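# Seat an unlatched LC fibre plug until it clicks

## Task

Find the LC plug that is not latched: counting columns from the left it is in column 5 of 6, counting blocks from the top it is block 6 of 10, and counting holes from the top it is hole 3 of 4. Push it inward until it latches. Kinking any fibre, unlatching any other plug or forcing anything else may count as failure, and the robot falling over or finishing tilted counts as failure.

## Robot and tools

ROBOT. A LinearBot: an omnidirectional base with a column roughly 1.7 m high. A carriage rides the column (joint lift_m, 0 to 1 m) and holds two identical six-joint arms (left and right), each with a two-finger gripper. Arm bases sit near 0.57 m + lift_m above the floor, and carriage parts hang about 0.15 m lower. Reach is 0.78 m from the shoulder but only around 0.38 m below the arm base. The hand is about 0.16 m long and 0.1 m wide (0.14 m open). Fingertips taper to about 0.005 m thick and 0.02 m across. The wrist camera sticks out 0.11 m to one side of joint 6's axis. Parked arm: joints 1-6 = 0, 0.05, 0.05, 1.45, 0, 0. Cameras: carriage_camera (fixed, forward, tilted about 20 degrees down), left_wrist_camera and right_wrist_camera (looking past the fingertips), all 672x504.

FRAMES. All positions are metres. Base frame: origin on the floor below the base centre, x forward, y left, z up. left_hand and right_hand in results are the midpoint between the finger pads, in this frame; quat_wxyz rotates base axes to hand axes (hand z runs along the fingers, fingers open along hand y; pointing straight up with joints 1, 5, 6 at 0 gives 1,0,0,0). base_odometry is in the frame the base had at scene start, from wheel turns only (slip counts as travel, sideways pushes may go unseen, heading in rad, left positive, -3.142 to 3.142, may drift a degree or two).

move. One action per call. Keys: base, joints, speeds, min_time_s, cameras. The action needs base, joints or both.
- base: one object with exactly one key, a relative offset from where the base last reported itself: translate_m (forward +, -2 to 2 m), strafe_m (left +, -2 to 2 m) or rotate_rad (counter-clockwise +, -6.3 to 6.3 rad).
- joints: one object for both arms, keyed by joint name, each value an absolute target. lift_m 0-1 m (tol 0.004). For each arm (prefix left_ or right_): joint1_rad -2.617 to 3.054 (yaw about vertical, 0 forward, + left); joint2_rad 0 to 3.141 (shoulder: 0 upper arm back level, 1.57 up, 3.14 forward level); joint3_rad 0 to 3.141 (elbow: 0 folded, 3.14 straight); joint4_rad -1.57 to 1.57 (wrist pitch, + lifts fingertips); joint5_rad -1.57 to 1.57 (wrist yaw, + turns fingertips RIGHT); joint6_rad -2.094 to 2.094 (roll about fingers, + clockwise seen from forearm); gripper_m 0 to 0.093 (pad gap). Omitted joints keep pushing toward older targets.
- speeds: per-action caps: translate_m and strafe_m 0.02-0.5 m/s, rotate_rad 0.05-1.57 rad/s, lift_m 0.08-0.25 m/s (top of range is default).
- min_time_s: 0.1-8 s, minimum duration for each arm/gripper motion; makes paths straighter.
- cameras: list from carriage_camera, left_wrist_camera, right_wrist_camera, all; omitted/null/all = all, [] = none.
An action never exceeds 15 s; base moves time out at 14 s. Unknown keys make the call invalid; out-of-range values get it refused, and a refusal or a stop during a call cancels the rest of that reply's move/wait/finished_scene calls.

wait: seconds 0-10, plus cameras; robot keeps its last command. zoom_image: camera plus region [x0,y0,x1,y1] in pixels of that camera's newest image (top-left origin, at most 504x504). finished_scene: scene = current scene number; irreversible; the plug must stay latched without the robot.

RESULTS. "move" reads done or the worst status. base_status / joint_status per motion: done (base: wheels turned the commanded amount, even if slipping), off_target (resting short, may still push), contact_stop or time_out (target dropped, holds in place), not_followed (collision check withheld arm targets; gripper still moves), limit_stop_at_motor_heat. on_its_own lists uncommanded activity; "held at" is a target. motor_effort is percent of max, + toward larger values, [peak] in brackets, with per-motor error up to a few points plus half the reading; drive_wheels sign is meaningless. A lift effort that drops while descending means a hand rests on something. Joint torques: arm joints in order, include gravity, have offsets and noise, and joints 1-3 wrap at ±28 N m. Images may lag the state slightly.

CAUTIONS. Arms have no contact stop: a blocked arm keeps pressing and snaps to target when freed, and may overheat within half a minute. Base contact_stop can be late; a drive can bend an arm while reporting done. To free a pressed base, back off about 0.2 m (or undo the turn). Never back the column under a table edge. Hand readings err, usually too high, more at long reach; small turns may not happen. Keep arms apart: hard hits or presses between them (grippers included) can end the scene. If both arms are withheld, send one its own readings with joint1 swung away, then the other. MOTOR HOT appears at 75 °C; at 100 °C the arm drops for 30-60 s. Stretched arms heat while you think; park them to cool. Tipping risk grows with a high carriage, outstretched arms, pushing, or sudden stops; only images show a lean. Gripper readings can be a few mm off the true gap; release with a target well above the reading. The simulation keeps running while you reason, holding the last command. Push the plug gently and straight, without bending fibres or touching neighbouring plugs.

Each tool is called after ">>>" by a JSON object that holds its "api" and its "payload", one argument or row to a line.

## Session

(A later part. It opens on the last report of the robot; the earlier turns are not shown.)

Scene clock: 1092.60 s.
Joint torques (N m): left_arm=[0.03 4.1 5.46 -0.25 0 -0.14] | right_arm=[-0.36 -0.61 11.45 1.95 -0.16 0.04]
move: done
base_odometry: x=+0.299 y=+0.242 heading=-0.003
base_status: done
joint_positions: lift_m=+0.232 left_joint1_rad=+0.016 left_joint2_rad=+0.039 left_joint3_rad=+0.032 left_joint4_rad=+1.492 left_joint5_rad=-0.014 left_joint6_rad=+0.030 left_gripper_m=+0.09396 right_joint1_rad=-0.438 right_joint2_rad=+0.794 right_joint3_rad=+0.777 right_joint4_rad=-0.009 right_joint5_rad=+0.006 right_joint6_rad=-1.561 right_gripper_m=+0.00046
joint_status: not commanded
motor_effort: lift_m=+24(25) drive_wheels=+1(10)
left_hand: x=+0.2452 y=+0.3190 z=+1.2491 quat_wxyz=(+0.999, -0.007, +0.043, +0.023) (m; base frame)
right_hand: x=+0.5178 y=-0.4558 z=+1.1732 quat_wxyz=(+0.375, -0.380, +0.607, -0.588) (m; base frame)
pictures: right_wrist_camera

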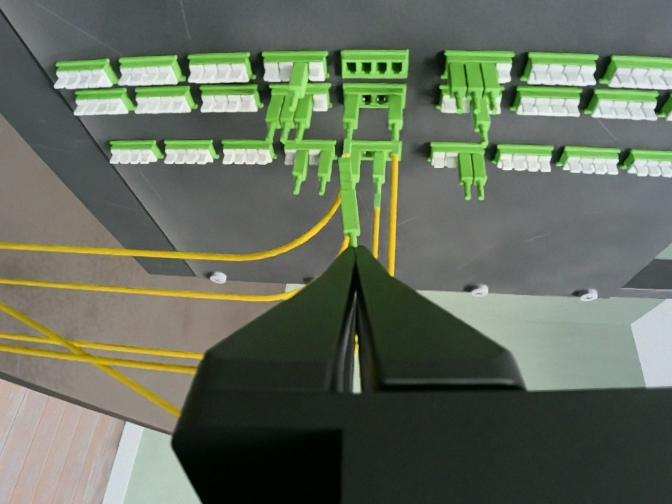

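>>> {"api": "move", "payload": {
  "cameras": ["carriage_camera"]
}}

>>> {"api": "zoom_image", "payload": {
  "camera": "carriage_camera",
  "region": [540, 140, 672, 272]
}}

Scene clock: 1105.43 s.
Joint torques (N m): left_arm=[-0.02 4.19 5.49 -0.23 -0.01 -0.13] | right_arm=[-0.35 -0.61 11.47 1.96 -0.16 0.04]
base_odometry: x=+0.299 y=+0.242 heading=-0.003
base_status: done
joint_positions: lift_m=+0.232 left_joint1_rad=+0.016 left_joint2_rad=+0.039 left_joint3_rad=+0.032 left_joint4_rad=+1.492 left_joint5_rad=-0.014 left_joint6_rad=+0.030 left_gripper_m=+0.09396 right_joint1_rad=-0.438 right_joint2_rad=+0.794 right_joint3_rad=+0.777 right_joint4_rad=-0.009 right_joint5_rad=+0.006 right_joint6_rad=-1.561 right_gripper_m=+0.00046
joint_status: not commanded
motor_effort: lift_m=+24(25) drive_wheels=+0(10)
left_hand: x=+0.2452 y=+0.3190 z=+1.2491 quat_wxyz=(+0.999, -0.007, +0.043, +0.023) (m; base frame)
right_hand: x=+0.5178 y=-0.4558 z=+1.1732 quat_wxyz=(+0.375, -0.380, +0.607, -0.588) (m; base frame)
pictures: carriage_camera

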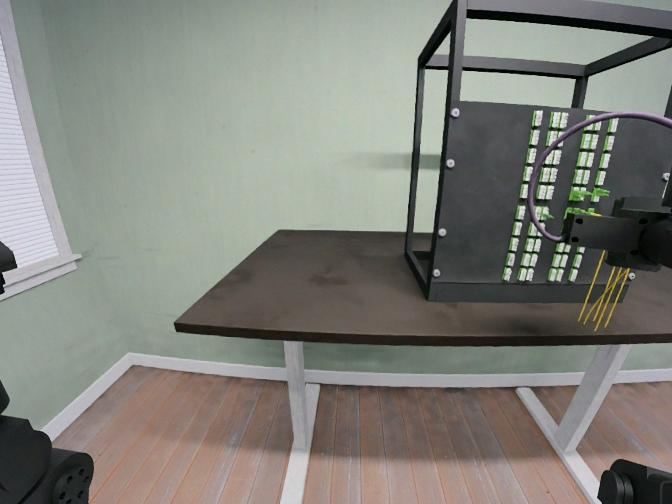

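Scaled by 3.818 from the camera's 672x504 image, which has a finer 960x720 frame.

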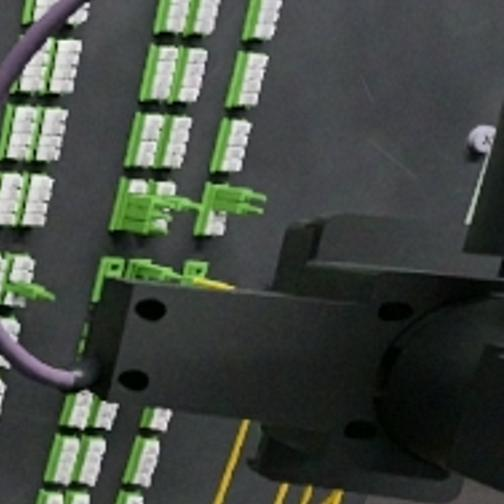

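>>> {"api": "move", "payload": {
  "joints": {"right_joint4_rad":0.086,"lift_m":0.2100},
  "min_time_s": 1,
  "cameras": ["right_wrist_camera"]
}}

>>> {"api": "zoom_image", "payload": {
  "camera": "right_wrist_camera",
  "region": [290, 60, 430, 260]
}}

Scene clock: 1179.07 s.
Joint torques (N m): left_arm=[-0.1 4.18 5.38 -0.27 0 -0.12] | right_arm=[-0.35 -0.68 11.44 1.99 -0.15 0.04]
move: done
base_odometry: x=+0.299 y=+0.242 heading=-0.003
base_status: not commanded
joint_positions: lift_m=+0.210 left_joint1_rad=+0.016 left_joint2_rad=+0.039 left_joint3_rad=+0.032 left_joint4_rad=+1.492 left_joint5_rad=-0.014 left_joint6_rad=+0.030 left_gripper_m=+0.09396 right_joint1_rad=-0.438 right_joint2_rad=+0.795 right_joint3_rad=+0.777 right_joint4_rad=+0.071 right_joint5_rad=+0.006 right_joint6_rad=-1.561 right_gripper_m=+0.00046
joint_status: all done
motor_effort: lift_m=+23(24) drive_wheels=+0(3)
left_hand: x=+0.2452 y=+0.3190 z=+1.2268 quat_wxyz=(+0.999, -0.007, +0.043, +0.023) (m; base frame)
right_hand: x=+0.5178 y=-0.4558 z=+1.1705 quat_wxyz=(+0.390, -0.364, +0.583, -0.612) (m; base frame)
pictures: right_wrist_camera

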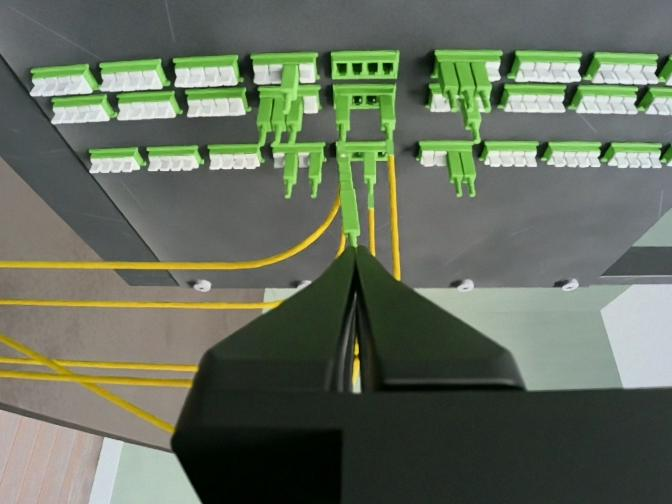

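Scaled by 2.520 from the camera's 672x504 image, which has a finer 960x720 frame.

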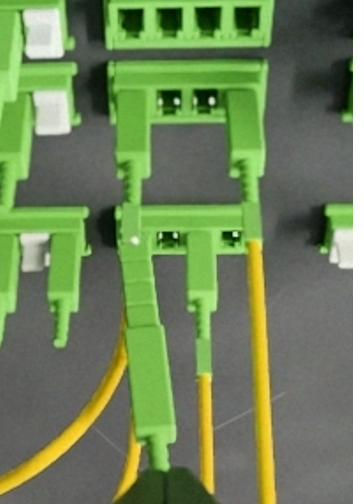

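>>> {"api": "move", "payload": {
  "joints": {"right_joint4_rad":0.145,"lift_m":0.196},
  "min_time_s": 1,
  "cameras": ["right_wrist_camera"]
}}

>>> {"api": "zoom_image", "payload": {
  "camera": "right_wrist_camera",
  "region": [290, 80, 410, 260]
}}

Scene clock: 1195.93 s.
Joint torques (N m): left_arm=[-0.17 4.11 5.5 -0.24 -0.03 -0.1] | right_arm=[-0.35 -0.72 11.44 1.97 -0.14 0.04]
move: done
base_odometry: x=+0.299 y=+0.242 heading=-0.003
base_status: not commanded
joint_positions: lift_m=+0.196 left_joint1_rad=+0.016 left_joint2_rad=+0.039 left_joint3_rad=+0.032 left_joint4_rad=+1.492 left_joint5_rad=-0.014 left_joint6_rad=+0.030 left_gripper_m=+0.09396 right_joint1_rad=-0.438 right_joint2_rad=+0.795 right_joint3_rad=+0.777 right_joint4_rad=+0.130 right_joint5_rad=+0.006 right_joint6_rad=-1.561 right_gripper_m=+0.00046
joint_status: all done
motor_effort: lift_m=+23(24) drive_wheels=-5(5)
left_hand: x=+0.2452 y=+0.3190 z=+1.2128 quat_wxyz=(+0.999, -0.007, +0.043, +0.023) (m; base frame)
right_hand: x=+0.5169 y=-0.4553 z=+1.1707 quat_wxyz=(+0.401, -0.353, +0.565, -0.628) (m; base frame)
pictures: right_wrist_camera

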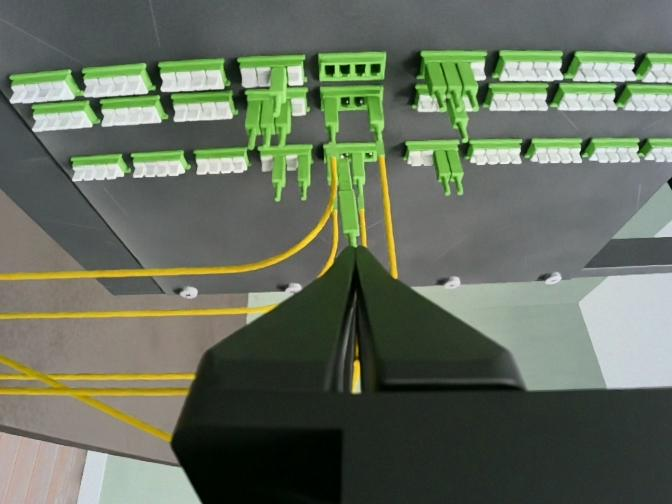

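Scaled by 2.800 from the camera's 672x504 image, which has a finer 960x720 frame.

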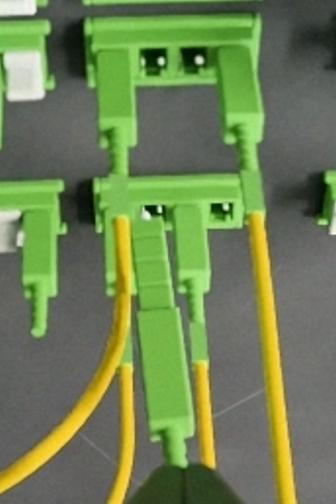

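>>> {"api": "move", "payload": {
  "joints": {"lift_m":0.200},
  "cameras": []
}}

>>> {"api": "move", "payload": {
  "base": {"translate_m": 0.02},
  "speeds": {"translate_m": 0.03},
  "cameras": ["right_wrist_camera"]
}}

>>> {"api": "zoom_image", "payload": {
  "camera": "right_wrist_camera",
  "region": [290, 100, 410, 260]
}}

Scene clock: 1220.83 s.
Joint torques (N m): left_arm=[-0.1 4.22 5.56 -0.22 0.02 -0.09] | right_arm=[-0.35 -0.77 11.38 1.88 -0.15 0.04]
move: done
base_odometry: x=+0.299 y=+0.242 heading=-0.003
base_status: not commanded
joint_positions: lift_m=+0.200 left_joint1_rad=+0.016 left_joint2_rad=+0.039 left_joint3_rad=+0.032 left_joint4_rad=+1.492 left_joint5_rad=-0.014 left_joint6_rad=+0.030 left_gripper_m=+0.09396 right_joint1_rad=-0.438 right_joint2_rad=+0.796 right_joint3_rad=+0.777 right_joint4_rad=+0.139 right_joint5_rad=+0.006 right_joint6_rad=-1.561 right_gripper_m=+0.00046
joint_status: all done
motor_effort: lift_m=+24(28) drive_wheels=+0(3)
left_hand: x=+0.2452 y=+0.3190 z=+1.2166 quat_wxyz=(+0.999, -0.007, +0.043, +0.023) (m; base frame)
right_hand: x=+0.5168 y=-0.4553 z=+1.1768 quat_wxyz=(+0.403, -0.351, +0.563, -0.631) (m; base frame)
pictures: none
No camera images: "cameras" was empty.

Scene clock: 1222.00 s.
Joint torques (N m): left_arm=[-0.18 4.15 5.48 -0.24 0 -0.11] | right_arm=[-0.35 -0.8 11.37 1.87 -0.14 0.04]
move: done
base_odometry: x=+0.319 y=+0.242 heading=-0.003
base_status: done
joint_positions: lift_m=+0.200 left_joint1_rad=+0.016 left_joint2_rad=+0.039 left_joint3_rad=+0.032 left_joint4_rad=+1.492 left_joint5_rad=-0.014 left_joint6_rad=+0.030 left_gripper_m=+0.09396 right_joint1_rad=-0.438 right_joint2_rad=+0.796 right_joint3_rad=+0.777 right_joint4_rad=+0.139 right_joint5_rad=+0.006 right_joint6_rad=-1.561 right_gripper_m=+0.00046
joint_status: not commanded
motor_effort: lift_m=+24(25) drive_wheels=-5(11)
left_hand: x=+0.2452 y=+0.3190 z=+1.2166 quat_wxyz=(+0.999, -0.007, +0.043, +0.023) (m; base frame)
right_hand: x=+0.5168 y=-0.4553 z=+1.1768 quat_wxyz=(+0.403, -0.351, +0.563, -0.631) (m; base frame)
pictures: right_wrist_camera

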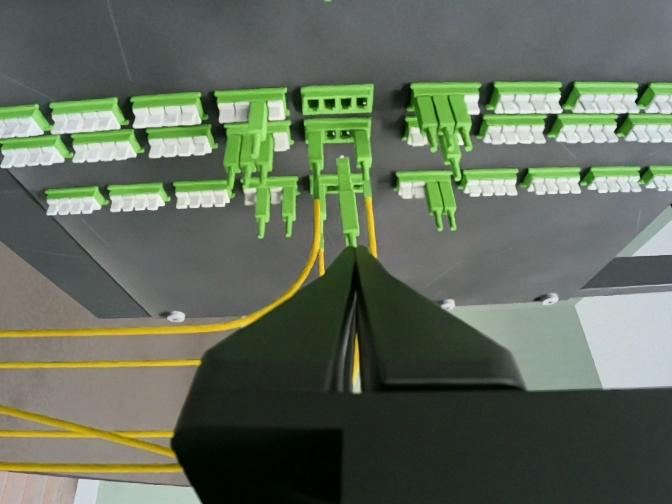

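Scaled by 3.150 from the camera's 672x504 image, which has a finer 960x720 frame.

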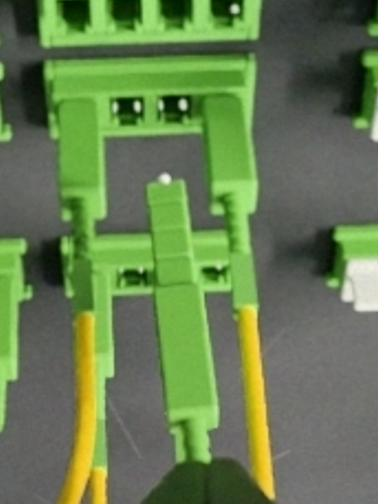

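>>> {"api": "move", "payload": {
  "joints": {"lift_m":0.196},
  "cameras": []
}}

>>> {"api": "move", "payload": {
  "base": {"translate_m": 0.008},
  "speeds": {"translate_m": 0.03},
  "cameras": ["right_wrist_camera"]
}}

>>> {"api": "zoom_image", "payload": {
  "camera": "right_wrist_camera",
  "region": [290, 130, 390, 250]
}}

Scene clock: 1233.77 s.
Joint torques (N m): left_arm=[-0.05 4.1 5.38 -0.24 0.01 -0.13] | right_arm=[-0.36 -0.85 11.4 1.87 -0.15 0.04]
move: done
base_odometry: x=+0.319 y=+0.242 heading=-0.003
base_status: not commanded
joint_positions: lift_m=+0.196 left_joint1_rad=+0.016 left_joint2_rad=+0.039 left_joint3_rad=+0.032 left_joint4_rad=+1.492 left_joint5_rad=-0.014 left_joint6_rad=+0.030 left_gripper_m=+0.09396 right_joint1_rad=-0.438 right_joint2_rad=+0.797 right_joint3_rad=+0.777 right_joint4_rad=+0.141 right_joint5_rad=+0.006 right_joint6_rad=-1.561 right_gripper_m=+0.00046
joint_status: all done
motor_effort: lift_m=+23(23) drive_wheels=+1(4)
left_hand: x=+0.2452 y=+0.3190 z=+1.2128 quat_wxyz=(+0.999, -0.007, +0.043, +0.023) (m; base frame)
right_hand: x=+0.5169 y=-0.4554 z=+1.1730 quat_wxyz=(+0.403, -0.351, +0.562, -0.631) (m; base frame)
pictures: none
No camera images: "cameras" was empty.

Scene clock: 1234.57 s.
Joint torques (N m): left_arm=[-0.08 4.22 5.44 -0.22 0.01 -0.11] | right_arm=[-0.35 -0.87 11.4 1.85 -0.13 0.05]
move: done
base_odometry: x=+0.327 y=+0.242 heading=-0.003
base_status: done
joint_positions: lift_m=+0.196 left_joint1_rad=+0.016 left_joint2_rad=+0.039 left_joint3_rad=+0.032 left_joint4_rad=+1.492 left_joint5_rad=-0.014 left_joint6_rad=+0.030 left_gripper_m=+0.09396 right_joint1_rad=-0.438 right_joint2_rad=+0.797 right_joint3_rad=+0.777 right_joint4_rad=+0.142 right_joint5_rad=+0.006 right_joint6_rad=-1.561 right_gripper_m=+0.00046
joint_status: not commanded
motor_effort: lift_m=+23(23) drive_wheels=-2(10)
left_hand: x=+0.2452 y=+0.3190 z=+1.2128 quat_wxyz=(+0.999, -0.007, +0.043, +0.023) (m; base frame)
right_hand: x=+0.5169 y=-0.4554 z=+1.1733 quat_wxyz=(+0.403, -0.351, +0.562, -0.631) (m; base frame)
pictures: right_wrist_camera

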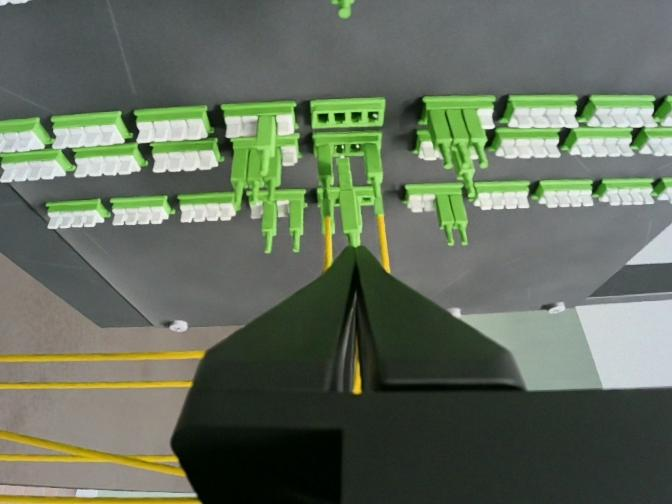

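Scaled by 4.200 from the camera's 672x504 image, which has a finer 960x720 frame.

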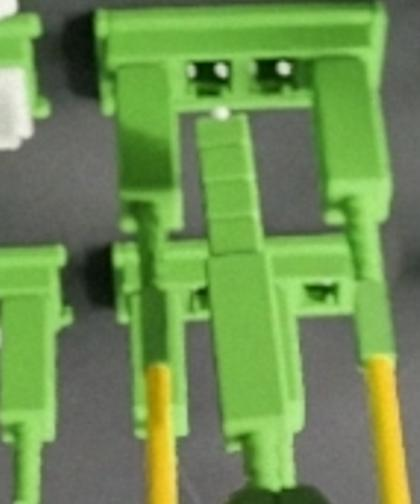

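>>> {"api": "move", "payload": {
  "joints": {"lift_m":0.1952},
  "cameras": []
}}

>>> {"api": "move", "payload": {
  "base": {"translate_m": 0.004},
  "speeds": {"translate_m": 0.02},
  "cameras": ["right_wrist_camera"]
}}

>>> {"api": "zoom_image", "payload": {
  "camera": "right_wrist_camera",
  "region": [310, 130, 380, 210]
}}

>>> {"api": "move", "payload": {
  "base": {"translate_m": 0.003},
  "speeds": {"translate_m": 0.02},
  "cameras": ["right_wrist_camera"]
}}

>>> {"api": "zoom_image", "payload": {
  "camera": "right_wrist_camera",
  "region": [310, 130, 380, 210]
}}

Scene clock: 1250.97 s.
Joint torques (N m): left_arm=[-0.02 4.23 5.45 -0.21 -0.01 -0.13] | right_arm=[-0.35 -0.85 11.38 1.85 -0.15 0.04]
move: done
base_odometry: x=+0.327 y=+0.242 heading=-0.003
base_status: not commanded
joint_positions: lift_m=+0.195 left_joint1_rad=+0.016 left_joint2_rad=+0.039 left_joint3_rad=+0.032 left_joint4_rad=+1.492 left_joint5_rad=-0.014 left_joint6_rad=+0.030 left_gripper_m=+0.09396 right_joint1_rad=-0.438 right_joint2_rad=+0.797 right_joint3_rad=+0.777 right_joint4_rad=+0.142 right_joint5_rad=+0.006 right_joint6_rad=-1.561 right_gripper_m=+0.00046
joint_status: all done
motor_effort: lift_m=+22(23) drive_wheels=-3(3)
left_hand: x=+0.2452 y=+0.3190 z=+1.2121 quat_wxyz=(+0.999, -0.007, +0.043, +0.023) (m; base frame)
right_hand: x=+0.5169 y=-0.4553 z=+1.1727 quat_wxyz=(+0.403, -0.351, +0.562, -0.631) (m; base frame)
pictures: none
No camera images: "cameras" was empty.

Scene clock: 1251.57 s.
Joint torques (N m): left_arm=[-0.06 4.15 5.53 -0.23 -0.02 -0.14] | right_arm=[-0.32 -0.84 11.38 1.85 -0.14 0.05]
move: done
base_odometry: x=+0.331 y=+0.242 heading=-0.003
base_status: done
joint_positions: lift_m=+0.195 left_joint1_rad=+0.016 left_joint2_rad=+0.039 left_joint3_rad=+0.032 left_joint4_rad=+1.492 left_joint5_rad=-0.014 left_joint6_rad=+0.030 left_gripper_m=+0.09396 right_joint1_rad=-0.438 right_joint2_rad=+0.797 right_joint3_rad=+0.777 right_joint4_rad=+0.142 right_joint5_rad=+0.006 right_joint6_rad=-1.561 right_gripper_m=+0.00046
joint_status: not commanded
motor_effort: lift_m=+22(22) drive_wheels=+0(10)
left_hand: x=+0.2452 y=+0.3190 z=+1.2121 quat_wxyz=(+0.999, -0.007, +0.043, +0.023) (m; base frame)
right_hand: x=+0.5169 y=-0.4553 z=+1.1728 quat_wxyz=(+0.403, -0.351, +0.562, -0.631) (m; base frame)
pictures: right_wrist_camera

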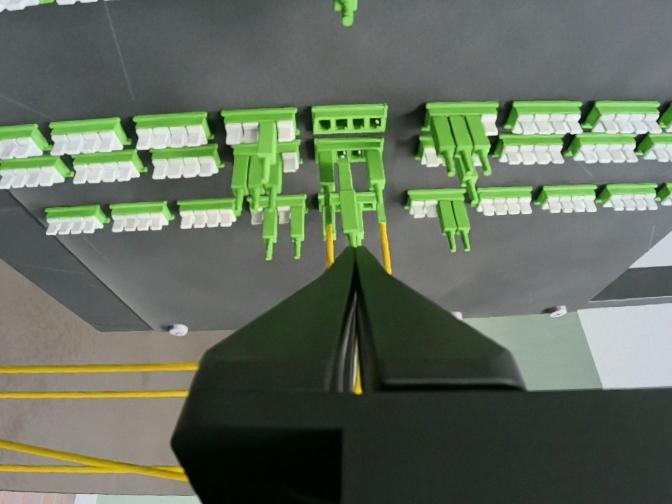

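Scaled by 6.300 from the camera's 672x504 image, which has a finer 960x720 frame.

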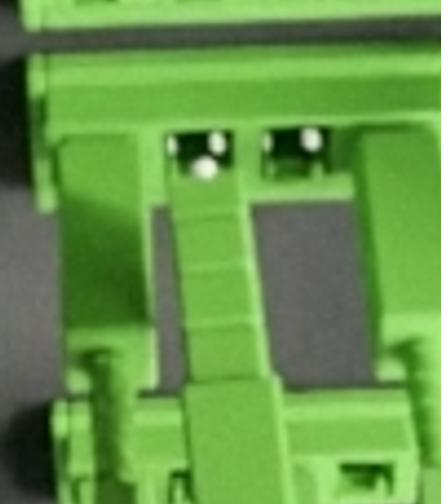

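Scene clock: 1252.20 s.
Joint torques (N m): left_arm=[-0.12 4.18 5.42 -0.24 0.01 -0.11] | right_arm=[-0.35 -0.87 11.38 1.84 -0.14 0.04]
move: done
base_odometry: x=+0.334 y=+0.242 heading=-0.003
base_status: done
joint_positions: lift_m=+0.195 left_joint1_rad=+0.016 left_joint2_rad=+0.039 left_joint3_rad=+0.032 left_joint4_rad=+1.493 left_joint5_rad=-0.014 left_joint6_rad=+0.030 left_gripper_m=+0.09396 right_joint1_rad=-0.438 right_joint2_rad=+0.797 right_joint3_rad=+0.777 right_joint4_rad=+0.144 right_joint5_rad=+0.006 right_joint6_rad=-1.561 right_gripper_m=+0.00046
joint_status: not commanded
motor_effort: lift_m=+22(23) drive_wheels=-1(8)
left_hand: x=+0.2451 y=+0.3190 z=+1.2121 quat_wxyz=(+0.999, -0.007, +0.043, +0.023) (m; base frame)
right_hand: x=+0.5169 y=-0.4553 z=+1.1731 quat_wxyz=(+0.403, -0.351, +0.561, -0.632) (m; base frame)
pictures: right_wrist_camera

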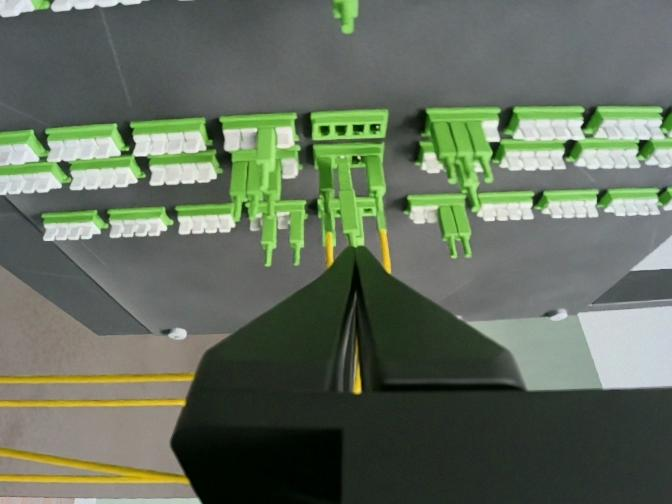

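Scaled by 6.300 from the camera's 672x504 image, which has a finer 960x720 frame.

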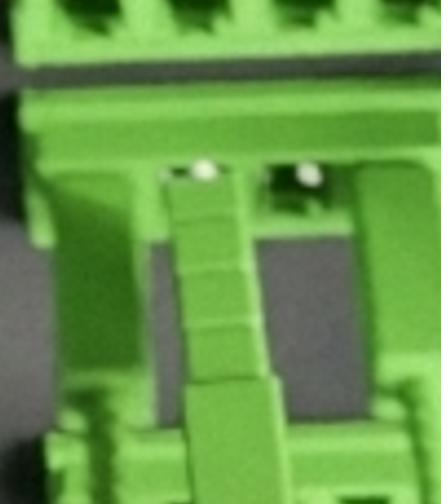

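>>> {"api": "move", "payload": {
  "base": {"translate_m": 0.0025},
  "speeds": {"translate_m": 0.02},
  "cameras": ["right_wrist_camera"]
}}

>>> {"api": "zoom_image", "payload": {
  "camera": "right_wrist_camera",
  "region": [310, 130, 380, 210]
}}

Scene clock: 1259.90 s.
Joint torques (N m): left_arm=[-0.01 4.12 5.55 -0.23 0 -0.12] | right_arm=[-0.35 -0.95 11.4 1.82 -0.14 0.04]
move: done
base_odometry: x=+0.336 y=+0.242 heading=-0.003
base_status: done
joint_positions: lift_m=+0.195 left_joint1_rad=+0.016 left_joint2_rad=+0.039 left_joint3_rad=+0.032 left_joint4_rad=+1.493 left_joint5_rad=-0.014 left_joint6_rad=+0.030 left_gripper_m=+0.09396 right_joint1_rad=-0.438 right_joint2_rad=+0.798 right_joint3_rad=+0.777 right_joint4_rad=+0.144 right_joint5_rad=+0.006 right_joint6_rad=-1.561 right_gripper_m=+0.00046
joint_status: not commanded
motor_effort: lift_m=+22(22) drive_wheels=+2(6)
left_hand: x=+0.2451 y=+0.3190 z=+1.2121 quat_wxyz=(+0.999, -0.007, +0.043, +0.023) (m; base frame)
right_hand: x=+0.5171 y=-0.4555 z=+1.1729 quat_wxyz=(+0.403, -0.351, +0.562, -0.632) (m; base frame)
pictures: right_wrist_camera

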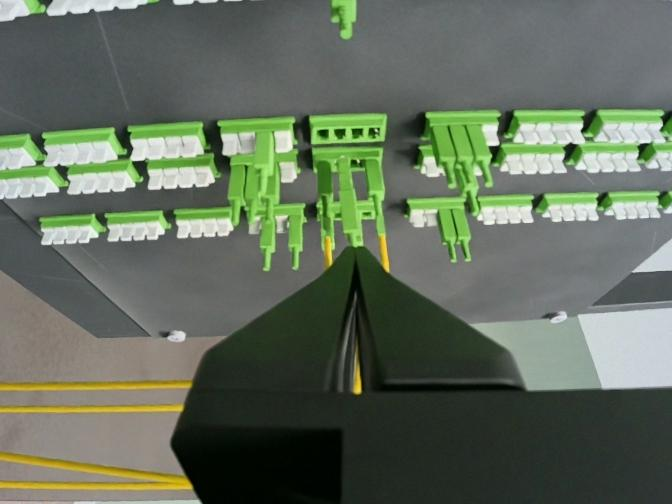

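Scaled by 6.300 from the camera's 672x504 image, which has a finer 960x720 frame.

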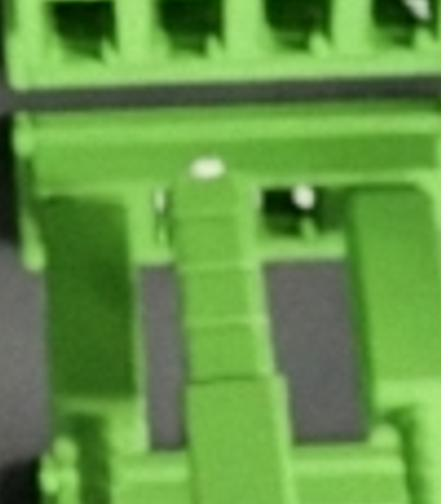

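>>> {"api": "move", "payload": {
  "base": {"translate_m": -0.004},
  "speeds": {"translate_m": 0.02},
  "cameras": []
}}

>>> {"api": "move", "payload": {
  "base": {"strafe_m": -0.004},
  "speeds": {"strafe_m": 0.02},
  "cameras": ["right_wrist_camera"]
}}

>>> {"api": "zoom_image", "payload": {
  "camera": "right_wrist_camera",
  "region": [310, 130, 380, 210]
}}

>>> {"api": "move", "payload": {
  "base": {"translate_m": 0.004},
  "speeds": {"translate_m": 0.02},
  "cameras": ["right_wrist_camera"]
}}

>>> {"api": "zoom_image", "payload": {
  "camera": "right_wrist_camera",
  "region": [310, 130, 380, 210]
}}

Scene clock: 1275.80 s.
Joint torques (N m): left_arm=[-0.09 4.12 5.39 -0.24 -0.02 -0.12] | right_arm=[-0.34 -0.96 11.4 1.83 -0.14 0.04]
move: done
base_odometry: x=+0.332 y=+0.242 heading=-0.003
base_status: done
joint_positions: lift_m=+0.195 left_joint1_rad=+0.016 left_joint2_rad=+0.039 left_joint3_rad=+0.032 left_joint4_rad=+1.493 left_joint5_rad=-0.014 left_joint6_rad=+0.030 left_gripper_m=+0.09396 right_joint1_rad=-0.438 right_joint2_rad=+0.798 right_joint3_rad=+0.777 right_joint4_rad=+0.144 right_joint5_rad=+0.006 right_joint6_rad=-1.561 right_gripper_m=+0.00046
joint_status: not commanded
motor_effort: lift_m=+22(22) drive_wheels=+0(6)
left_hand: x=+0.2451 y=+0.3190 z=+1.2121 quat_wxyz=(+0.999, -0.007, +0.043, +0.023) (m; base frame)
right_hand: x=+0.5171 y=-0.4555 z=+1.1729 quat_wxyz=(+0.403, -0.351, +0.562, -0.632) (m; base frame)
pictures: none
No camera images: "cameras" was empty.

Scene clock: 1276.40 s.
Joint torques (N m): left_arm=[-0.09 4.18 5.5 -0.27 0 -0.13] | right_arm=[-0.36 -0.95 11.38 1.83 -0.14 0.04]
move: done
base_odometry: x=+0.332 y=+0.238 heading=-0.003
base_status: done
joint_positions: lift_m=+0.195 left_joint1_rad=+0.016 left_joint2_rad=+0.039 left_joint3_rad=+0.032 left_joint4_rad=+1.493 left_joint5_rad=-0.014 left_joint6_rad=+0.030 left_gripper_m=+0.09396 right_joint1_rad=-0.438 right_joint2_rad=+0.798 right_joint3_rad=+0.777 right_joint4_rad=+0.144 right_joint5_rad=+0.006 right_joint6_rad=-1.561 right_gripper_m=+0.00046
joint_status: not commanded
motor_effort: lift_m=+22(22) drive_wheels=+0(5)
left_hand: x=+0.2451 y=+0.3190 z=+1.2121 quat_wxyz=(+0.999, -0.007, +0.043, +0.023) (m; base frame)
right_hand: x=+0.5171 y=-0.4555 z=+1.1729 quat_wxyz=(+0.403, -0.351, +0.562, -0.632) (m; base frame)
pictures: right_wrist_camera

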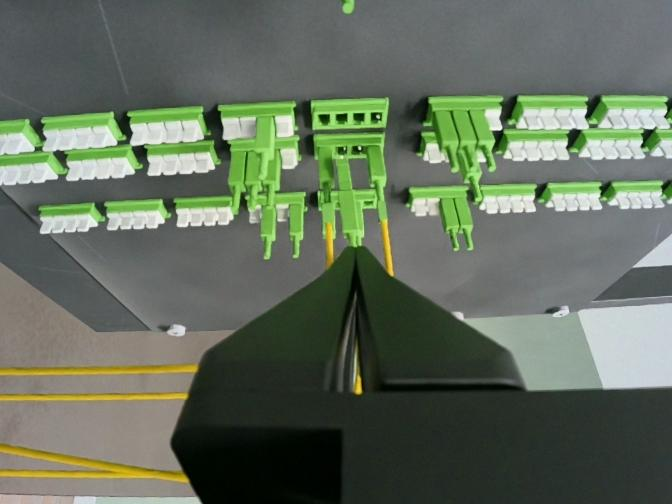

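Scaled by 6.300 from the camera's 672x504 image, which has a finer 960x720 frame.

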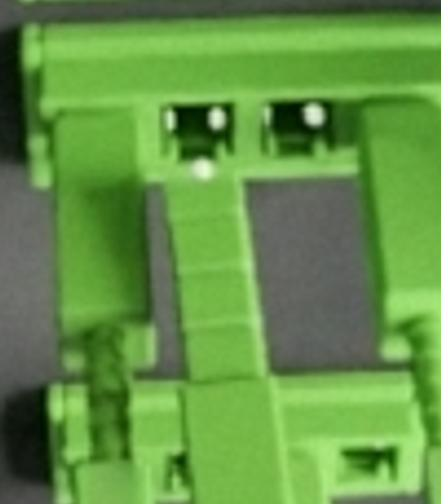

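Scene clock: 1277.00 s.
Joint torques (N m): left_arm=[-0.08 4.12 5.39 -0.23 0 -0.09] | right_arm=[-0.35 -0.96 11.38 1.83 -0.14 0.05]
move: done
base_odometry: x=+0.336 y=+0.238 heading=-0.003
base_status: done
joint_positions: lift_m=+0.195 left_joint1_rad=+0.016 left_joint2_rad=+0.039 left_joint3_rad=+0.032 left_joint4_rad=+1.493 left_joint5_rad=-0.014 left_joint6_rad=+0.030 left_gripper_m=+0.09396 right_joint1_rad=-0.438 right_joint2_rad=+0.798 right_joint3_rad=+0.777 right_joint4_rad=+0.144 right_joint5_rad=+0.006 right_joint6_rad=-1.561 right_gripper_m=+0.00046
joint_status: not commanded
motor_effort: lift_m=+22(22) drive_wheels=+0(7)
left_hand: x=+0.2451 y=+0.3190 z=+1.2121 quat_wxyz=(+0.999, -0.007, +0.043, +0.023) (m; base frame)
right_hand: x=+0.5171 y=-0.4555 z=+1.1729 quat_wxyz=(+0.403, -0.351, +0.562, -0.632) (m; base frame)
pictures: right_wrist_camera

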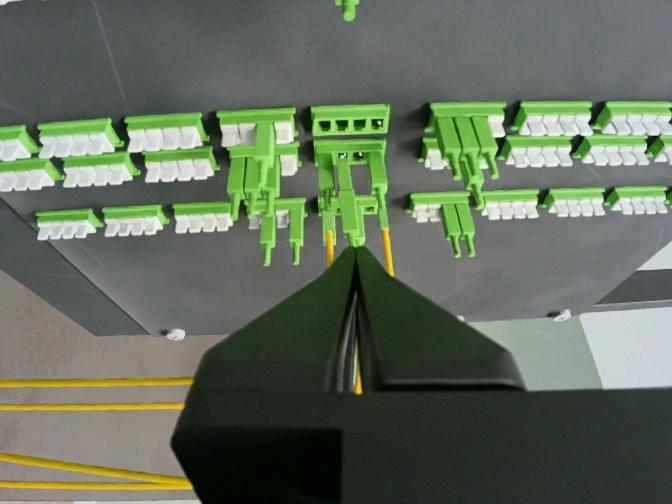

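Scaled by 6.300 from the camera's 672x504 image, which has a finer 960x720 frame.

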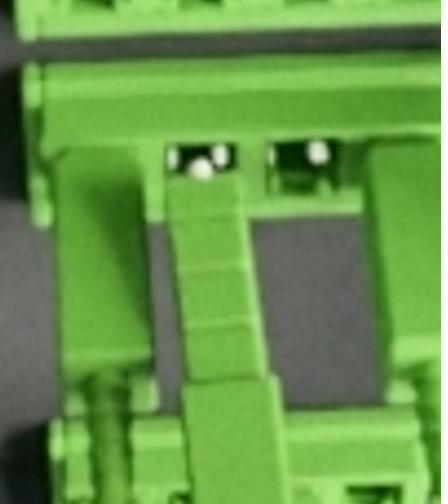

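>>> {"api": "move", "payload": {
  "base": {"translate_m": 0.003},
  "speeds": {"translate_m": 0.02},
  "cameras": ["right_wrist_camera"]
}}

>>> {"api": "zoom_image", "payload": {
  "camera": "right_wrist_camera",
  "region": [310, 130, 380, 210]
}}

>>> {"api": "move", "payload": {
  "base": {"translate_m": 0.003},
  "speeds": {"translate_m": 0.02},
  "cameras": ["right_wrist_camera"]
}}

>>> {"api": "zoom_image", "payload": {
  "camera": "right_wrist_camera",
  "region": [310, 130, 380, 210]
}}

Scene clock: 1287.30 s.
Joint torques (N m): left_arm=[-0.06 4.14 5.49 -0.29 -0.02 -0.11] | right_arm=[-0.35 -1.03 11.38 1.81 -0.14 0.04]
move: done
base_odometry: x=+0.339 y=+0.238 heading=-0.003
base_status: done
joint_positions: lift_m=+0.195 left_joint1_rad=+0.016 left_joint2_rad=+0.039 left_joint3_rad=+0.032 left_joint4_rad=+1.493 left_joint5_rad=-0.014 left_joint6_rad=+0.030 left_gripper_m=+0.09396 right_joint1_rad=-0.438 right_joint2_rad=+0.798 right_joint3_rad=+0.777 right_joint4_rad=+0.145 right_joint5_rad=+0.006 right_joint6_rad=-1.561 right_gripper_m=+0.00046
joint_status: not commanded
motor_effort: lift_m=+22(22) drive_wheels=+1(8)
left_hand: x=+0.2450 y=+0.3190 z=+1.2122 quat_wxyz=(+0.999, -0.007, +0.043, +0.023) (m; base frame)
right_hand: x=+0.5171 y=-0.4554 z=+1.1730 quat_wxyz=(+0.403, -0.351, +0.561, -0.632) (m; base frame)
pictures: right_wrist_camera

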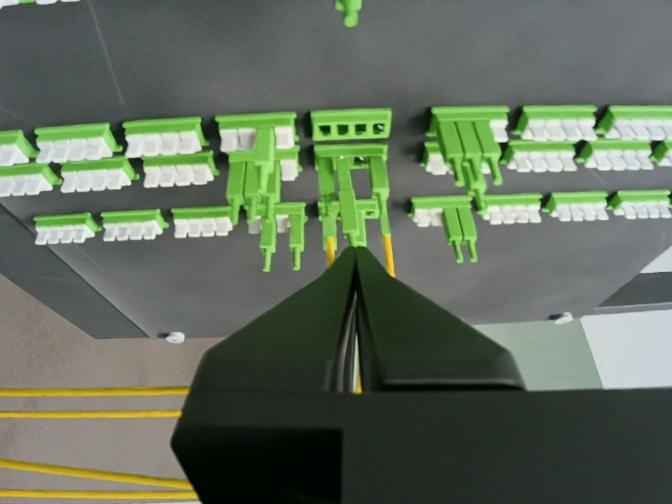

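Scaled by 6.300 from the camera's 672x504 image, which has a finer 960x720 frame.

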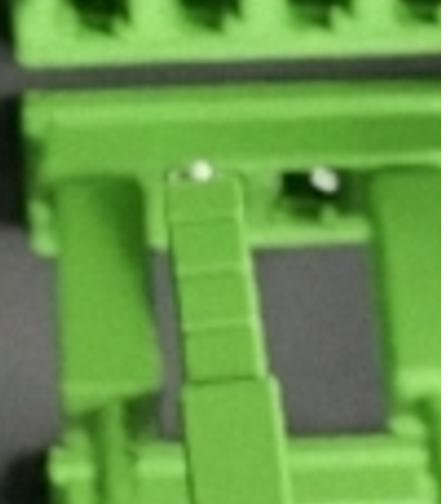

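Scene clock: 1287.83 s.
Joint torques (N m): left_arm=[-0.08 4.26 5.46 -0.23 -0.02 -0.1] | right_arm=[-0.29 -1.01 11.44 1.84 -0.15 0.04]
move: done
base_odometry: x=+0.342 y=+0.238 heading=-0.003
base_status: done
joint_positions: lift_m=+0.195 left_joint1_rad=+0.016 left_joint2_rad=+0.039 left_joint3_rad=+0.032 left_joint4_rad=+1.493 left_joint5_rad=-0.014 left_joint6_rad=+0.030 left_gripper_m=+0.09396 right_joint1_rad=-0.439 right_joint2_rad=+0.798 right_joint3_rad=+0.777 right_joint4_rad=+0.145 right_joint5_rad=+0.006 right_joint6_rad=-1.561 right_gripper_m=+0.00046
joint_status: not commanded
motor_effort: lift_m=+22(22) drive_wheels=-2(5)
left_hand: x=+0.2450 y=+0.3190 z=+1.2122 quat_wxyz=(+0.999, -0.007, +0.043, +0.023) (m; base frame)
right_hand: x=+0.5170 y=-0.4557 z=+1.1730 quat_wxyz=(+0.403, -0.350, +0.562, -0.632) (m; base frame)
pictures: right_wrist_camera

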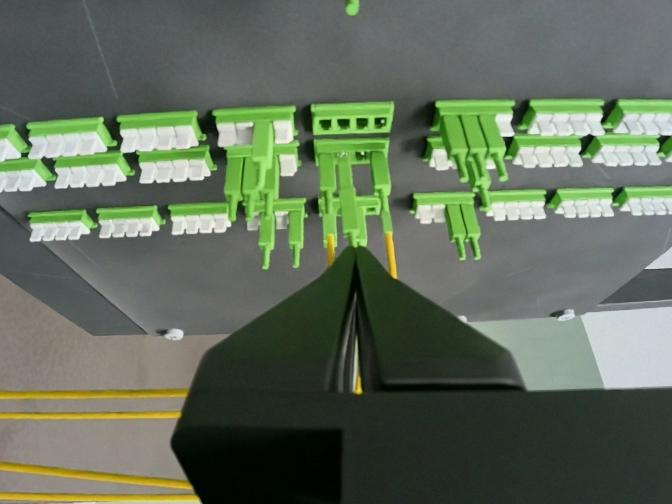

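Scaled by 6.300 from the camera's 672x504 image, which has a finer 960x720 frame.

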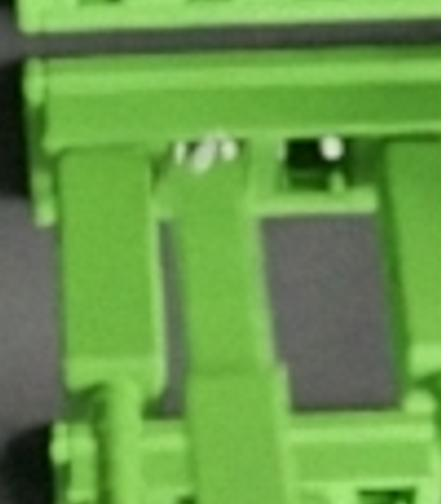

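>>> {"api": "move", "payload": {
  "cameras": ["right_wrist_camera"]
}}

>>> {"api": "zoom_image", "payload": {
  "camera": "right_wrist_camera",
  "region": [310, 130, 380, 210]
}}

Scene clock: 1295.00 s.
Joint torques (N m): left_arm=[-0.03 4.19 5.41 -0.25 0 -0.12] | right_arm=[-0.31 -0.95 11.4 1.82 -0.14 0.04]
base_odometry: x=+0.342 y=+0.238 heading=-0.003
base_status: done
joint_positions: lift_m=+0.195 left_joint1_rad=+0.016 left_joint2_rad=+0.039 left_joint3_rad=+0.032 left_joint4_rad=+1.493 left_joint5_rad=-0.014 left_joint6_rad=+0.030 left_gripper_m=+0.09396 right_joint1_rad=-0.439 right_joint2_rad=+0.798 right_joint3_rad=+0.777 right_joint4_rad=+0.145 right_joint5_rad=+0.006 right_joint6_rad=-1.561 right_gripper_m=+0.00046
joint_status: not commanded
motor_effort: lift_m=+22(22) drive_wheels=-2(5)
left_hand: x=+0.2450 y=+0.3190 z=+1.2122 quat_wxyz=(+0.999, -0.007, +0.043, +0.023) (m; base frame)
right_hand: x=+0.5170 y=-0.4557 z=+1.1730 quat_wxyz=(+0.403, -0.350, +0.562, -0.632) (m; base frame)
pictures: right_wrist_camera

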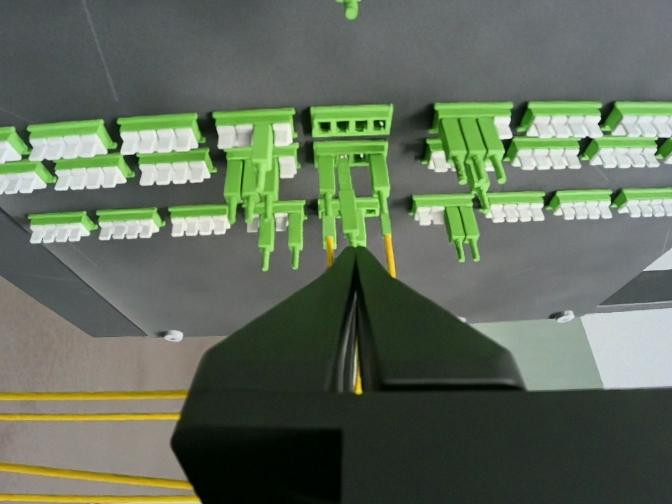

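Scaled by 6.300 from the camera's 672x504 image, which has a finer 960x720 frame.

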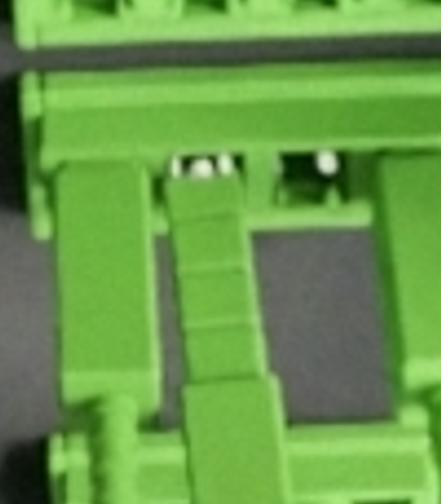

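>>> {"api": "move", "payload": {
  "base": {"translate_m": 0.003},
  "speeds": {"translate_m": 0.02},
  "cameras": []
}}

>>> {"api": "wait", "payload": {
  "seconds": 1,
  "cameras": ["right_wrist_camera"]
}}

>>> {"api": "zoom_image", "payload": {
  "camera": "right_wrist_camera",
  "region": [310, 130, 380, 210]
}}

>>> {"api": "zoom_image", "payload": {
  "camera": "right_wrist_camera",
  "region": [300, 190, 400, 290]
}}

Scene clock: 1308.23 s.
Joint torques (N m): left_arm=[-0.12 4.16 5.5 -0.27 0 -0.13] | right_arm=[-0.08 -0.99 11.4 1.84 -0.26 0.05]
move: done
base_odometry: x=+0.345 y=+0.238 heading=-0.004
base_status: done
joint_positions: lift_m=+0.195 left_joint1_rad=+0.016 left_joint2_rad=+0.039 left_joint3_rad=+0.032 left_joint4_rad=+1.493 left_joint5_rad=-0.014 left_joint6_rad=+0.030 left_gripper_m=+0.09396 right_joint1_rad=-0.441 right_joint2_rad=+0.798 right_joint3_rad=+0.777 right_joint4_rad=+0.145 right_joint5_rad=+0.016 right_joint6_rad=-1.561 right_gripper_m=+0.00046
joint_status: not commanded
motor_effort: lift_m=+21(22) drive_wheels=-4(5)
left_hand: x=+0.2450 y=+0.3190 z=+1.2122 quat_wxyz=(+0.999, -0.007, +0.043, +0.023) (m; base frame)
right_hand: x=+0.5159 y=-0.4579 z=+1.1730 quat_wxyz=(+0.400, -0.347, +0.564, -0.634) (m; base frame)
pictures: none
No camera images: "cameras" was empty.

Scene clock: 1309.23 s.
Joint torques (N m): left_arm=[-0.03 4.1 5.41 -0.25 -0.01 -0.1] | right_arm=[-0.09 -0.98 11.4 1.83 -0.24 0.04]
base_odometry: x=+0.345 y=+0.238 heading=-0.004
base_status: done
joint_positions: lift_m=+0.195 left_joint1_rad=+0.016 left_joint2_rad=+0.039 left_joint3_rad=+0.032 left_joint4_rad=+1.493 left_joint5_rad=-0.014 left_joint6_rad=+0.030 left_gripper_m=+0.09396 right_joint1_rad=-0.441 right_joint2_rad=+0.798 right_joint3_rad=+0.777 right_joint4_rad=+0.145 right_joint5_rad=+0.016 right_joint6_rad=-1.561 right_gripper_m=+0.00046
joint_status: not commanded
motor_effort: lift_m=+22(22) drive_wheels=-2(5)
left_hand: x=+0.2450 y=+0.3190 z=+1.2122 quat_wxyz=(+0.999, -0.007, +0.043, +0.023) (m; base frame)
right_hand: x=+0.5159 y=-0.4579 z=+1.1730 quat_wxyz=(+0.400, -0.347, +0.564, -0.634) (m; base frame)
wait: 1.00 s; at rest by 0.27 s
pictures: right_wrist_camera

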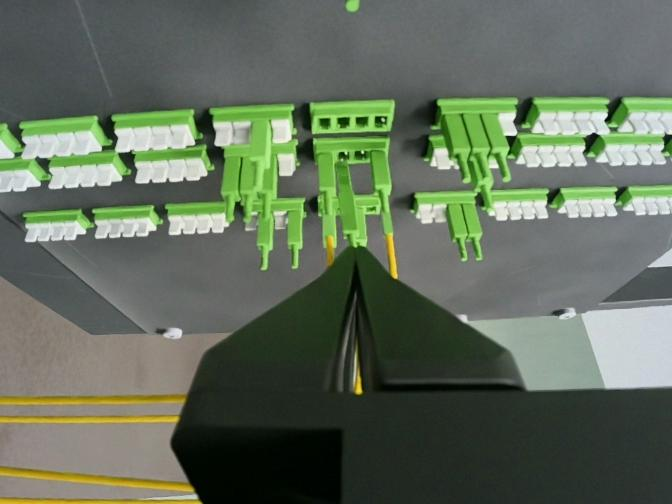

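Scaled by 6.300 from the camera's 672x504 image, which has a finer 960x720 frame.

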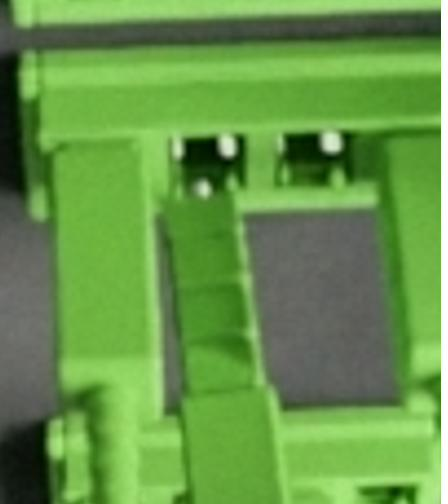

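Scaled by 5.040 from the camera's 672x504 image, which has a finer 960x720 frame.

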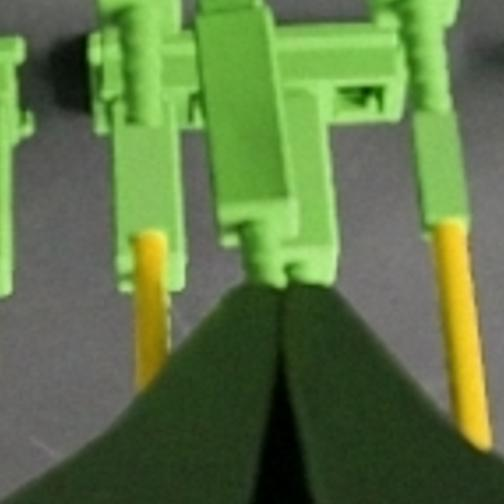

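>>> {"api": "move", "payload": {
  "base": {"translate_m": -0.006},
  "speeds": {"translate_m": 0.02},
  "cameras": ["right_wrist_camera"]
}}

>>> {"api": "zoom_image", "payload": {
  "camera": "right_wrist_camera",
  "region": [310, 120, 400, 260]
}}

Scene clock: 1331.13 s.
Joint torques (N m): left_arm=[-0.09 4.15 5.42 -0.23 -0.03 -0.11] | right_arm=[-0.09 -0.99 11.38 1.82 -0.25 0.04]
move: done
base_odometry: x=+0.339 y=+0.238 heading=-0.003
base_status: done
joint_positions: lift_m=+0.195 left_joint1_rad=+0.016 left_joint2_rad=+0.039 left_joint3_rad=+0.032 left_joint4_rad=+1.493 left_joint5_rad=-0.014 left_joint6_rad=+0.030 left_gripper_m=+0.09396 right_joint1_rad=-0.441 right_joint2_rad=+0.798 right_joint3_rad=+0.777 right_joint4_rad=+0.145 right_joint5_rad=+0.016 right_joint6_rad=-1.561 right_gripper_m=+0.00046
joint_status: not commanded
motor_effort: lift_m=+22(22) drive_wheels=+3(7)
left_hand: x=+0.2450 y=+0.3190 z=+1.2122 quat_wxyz=(+0.999, -0.007, +0.043, +0.023) (m; base frame)
right_hand: x=+0.5160 y=-0.4578 z=+1.1730 quat_wxyz=(+0.400, -0.347, +0.564, -0.634) (m; base frame)
pictures: right_wrist_camera

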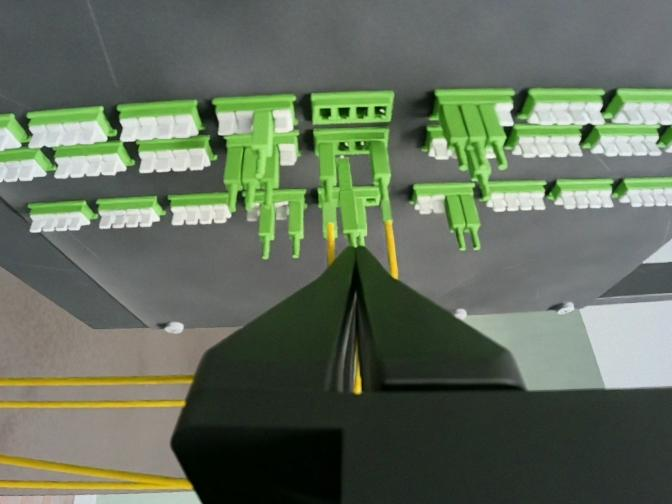

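Scaled by 3.600 from the camera's 672x504 image, which has a finer 960x720 frame.

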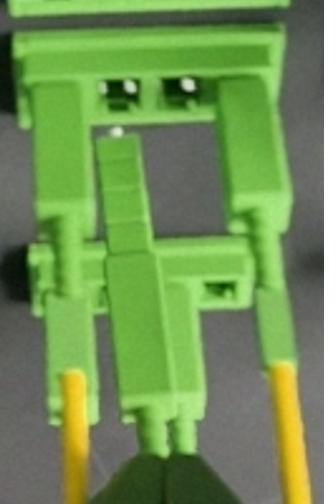

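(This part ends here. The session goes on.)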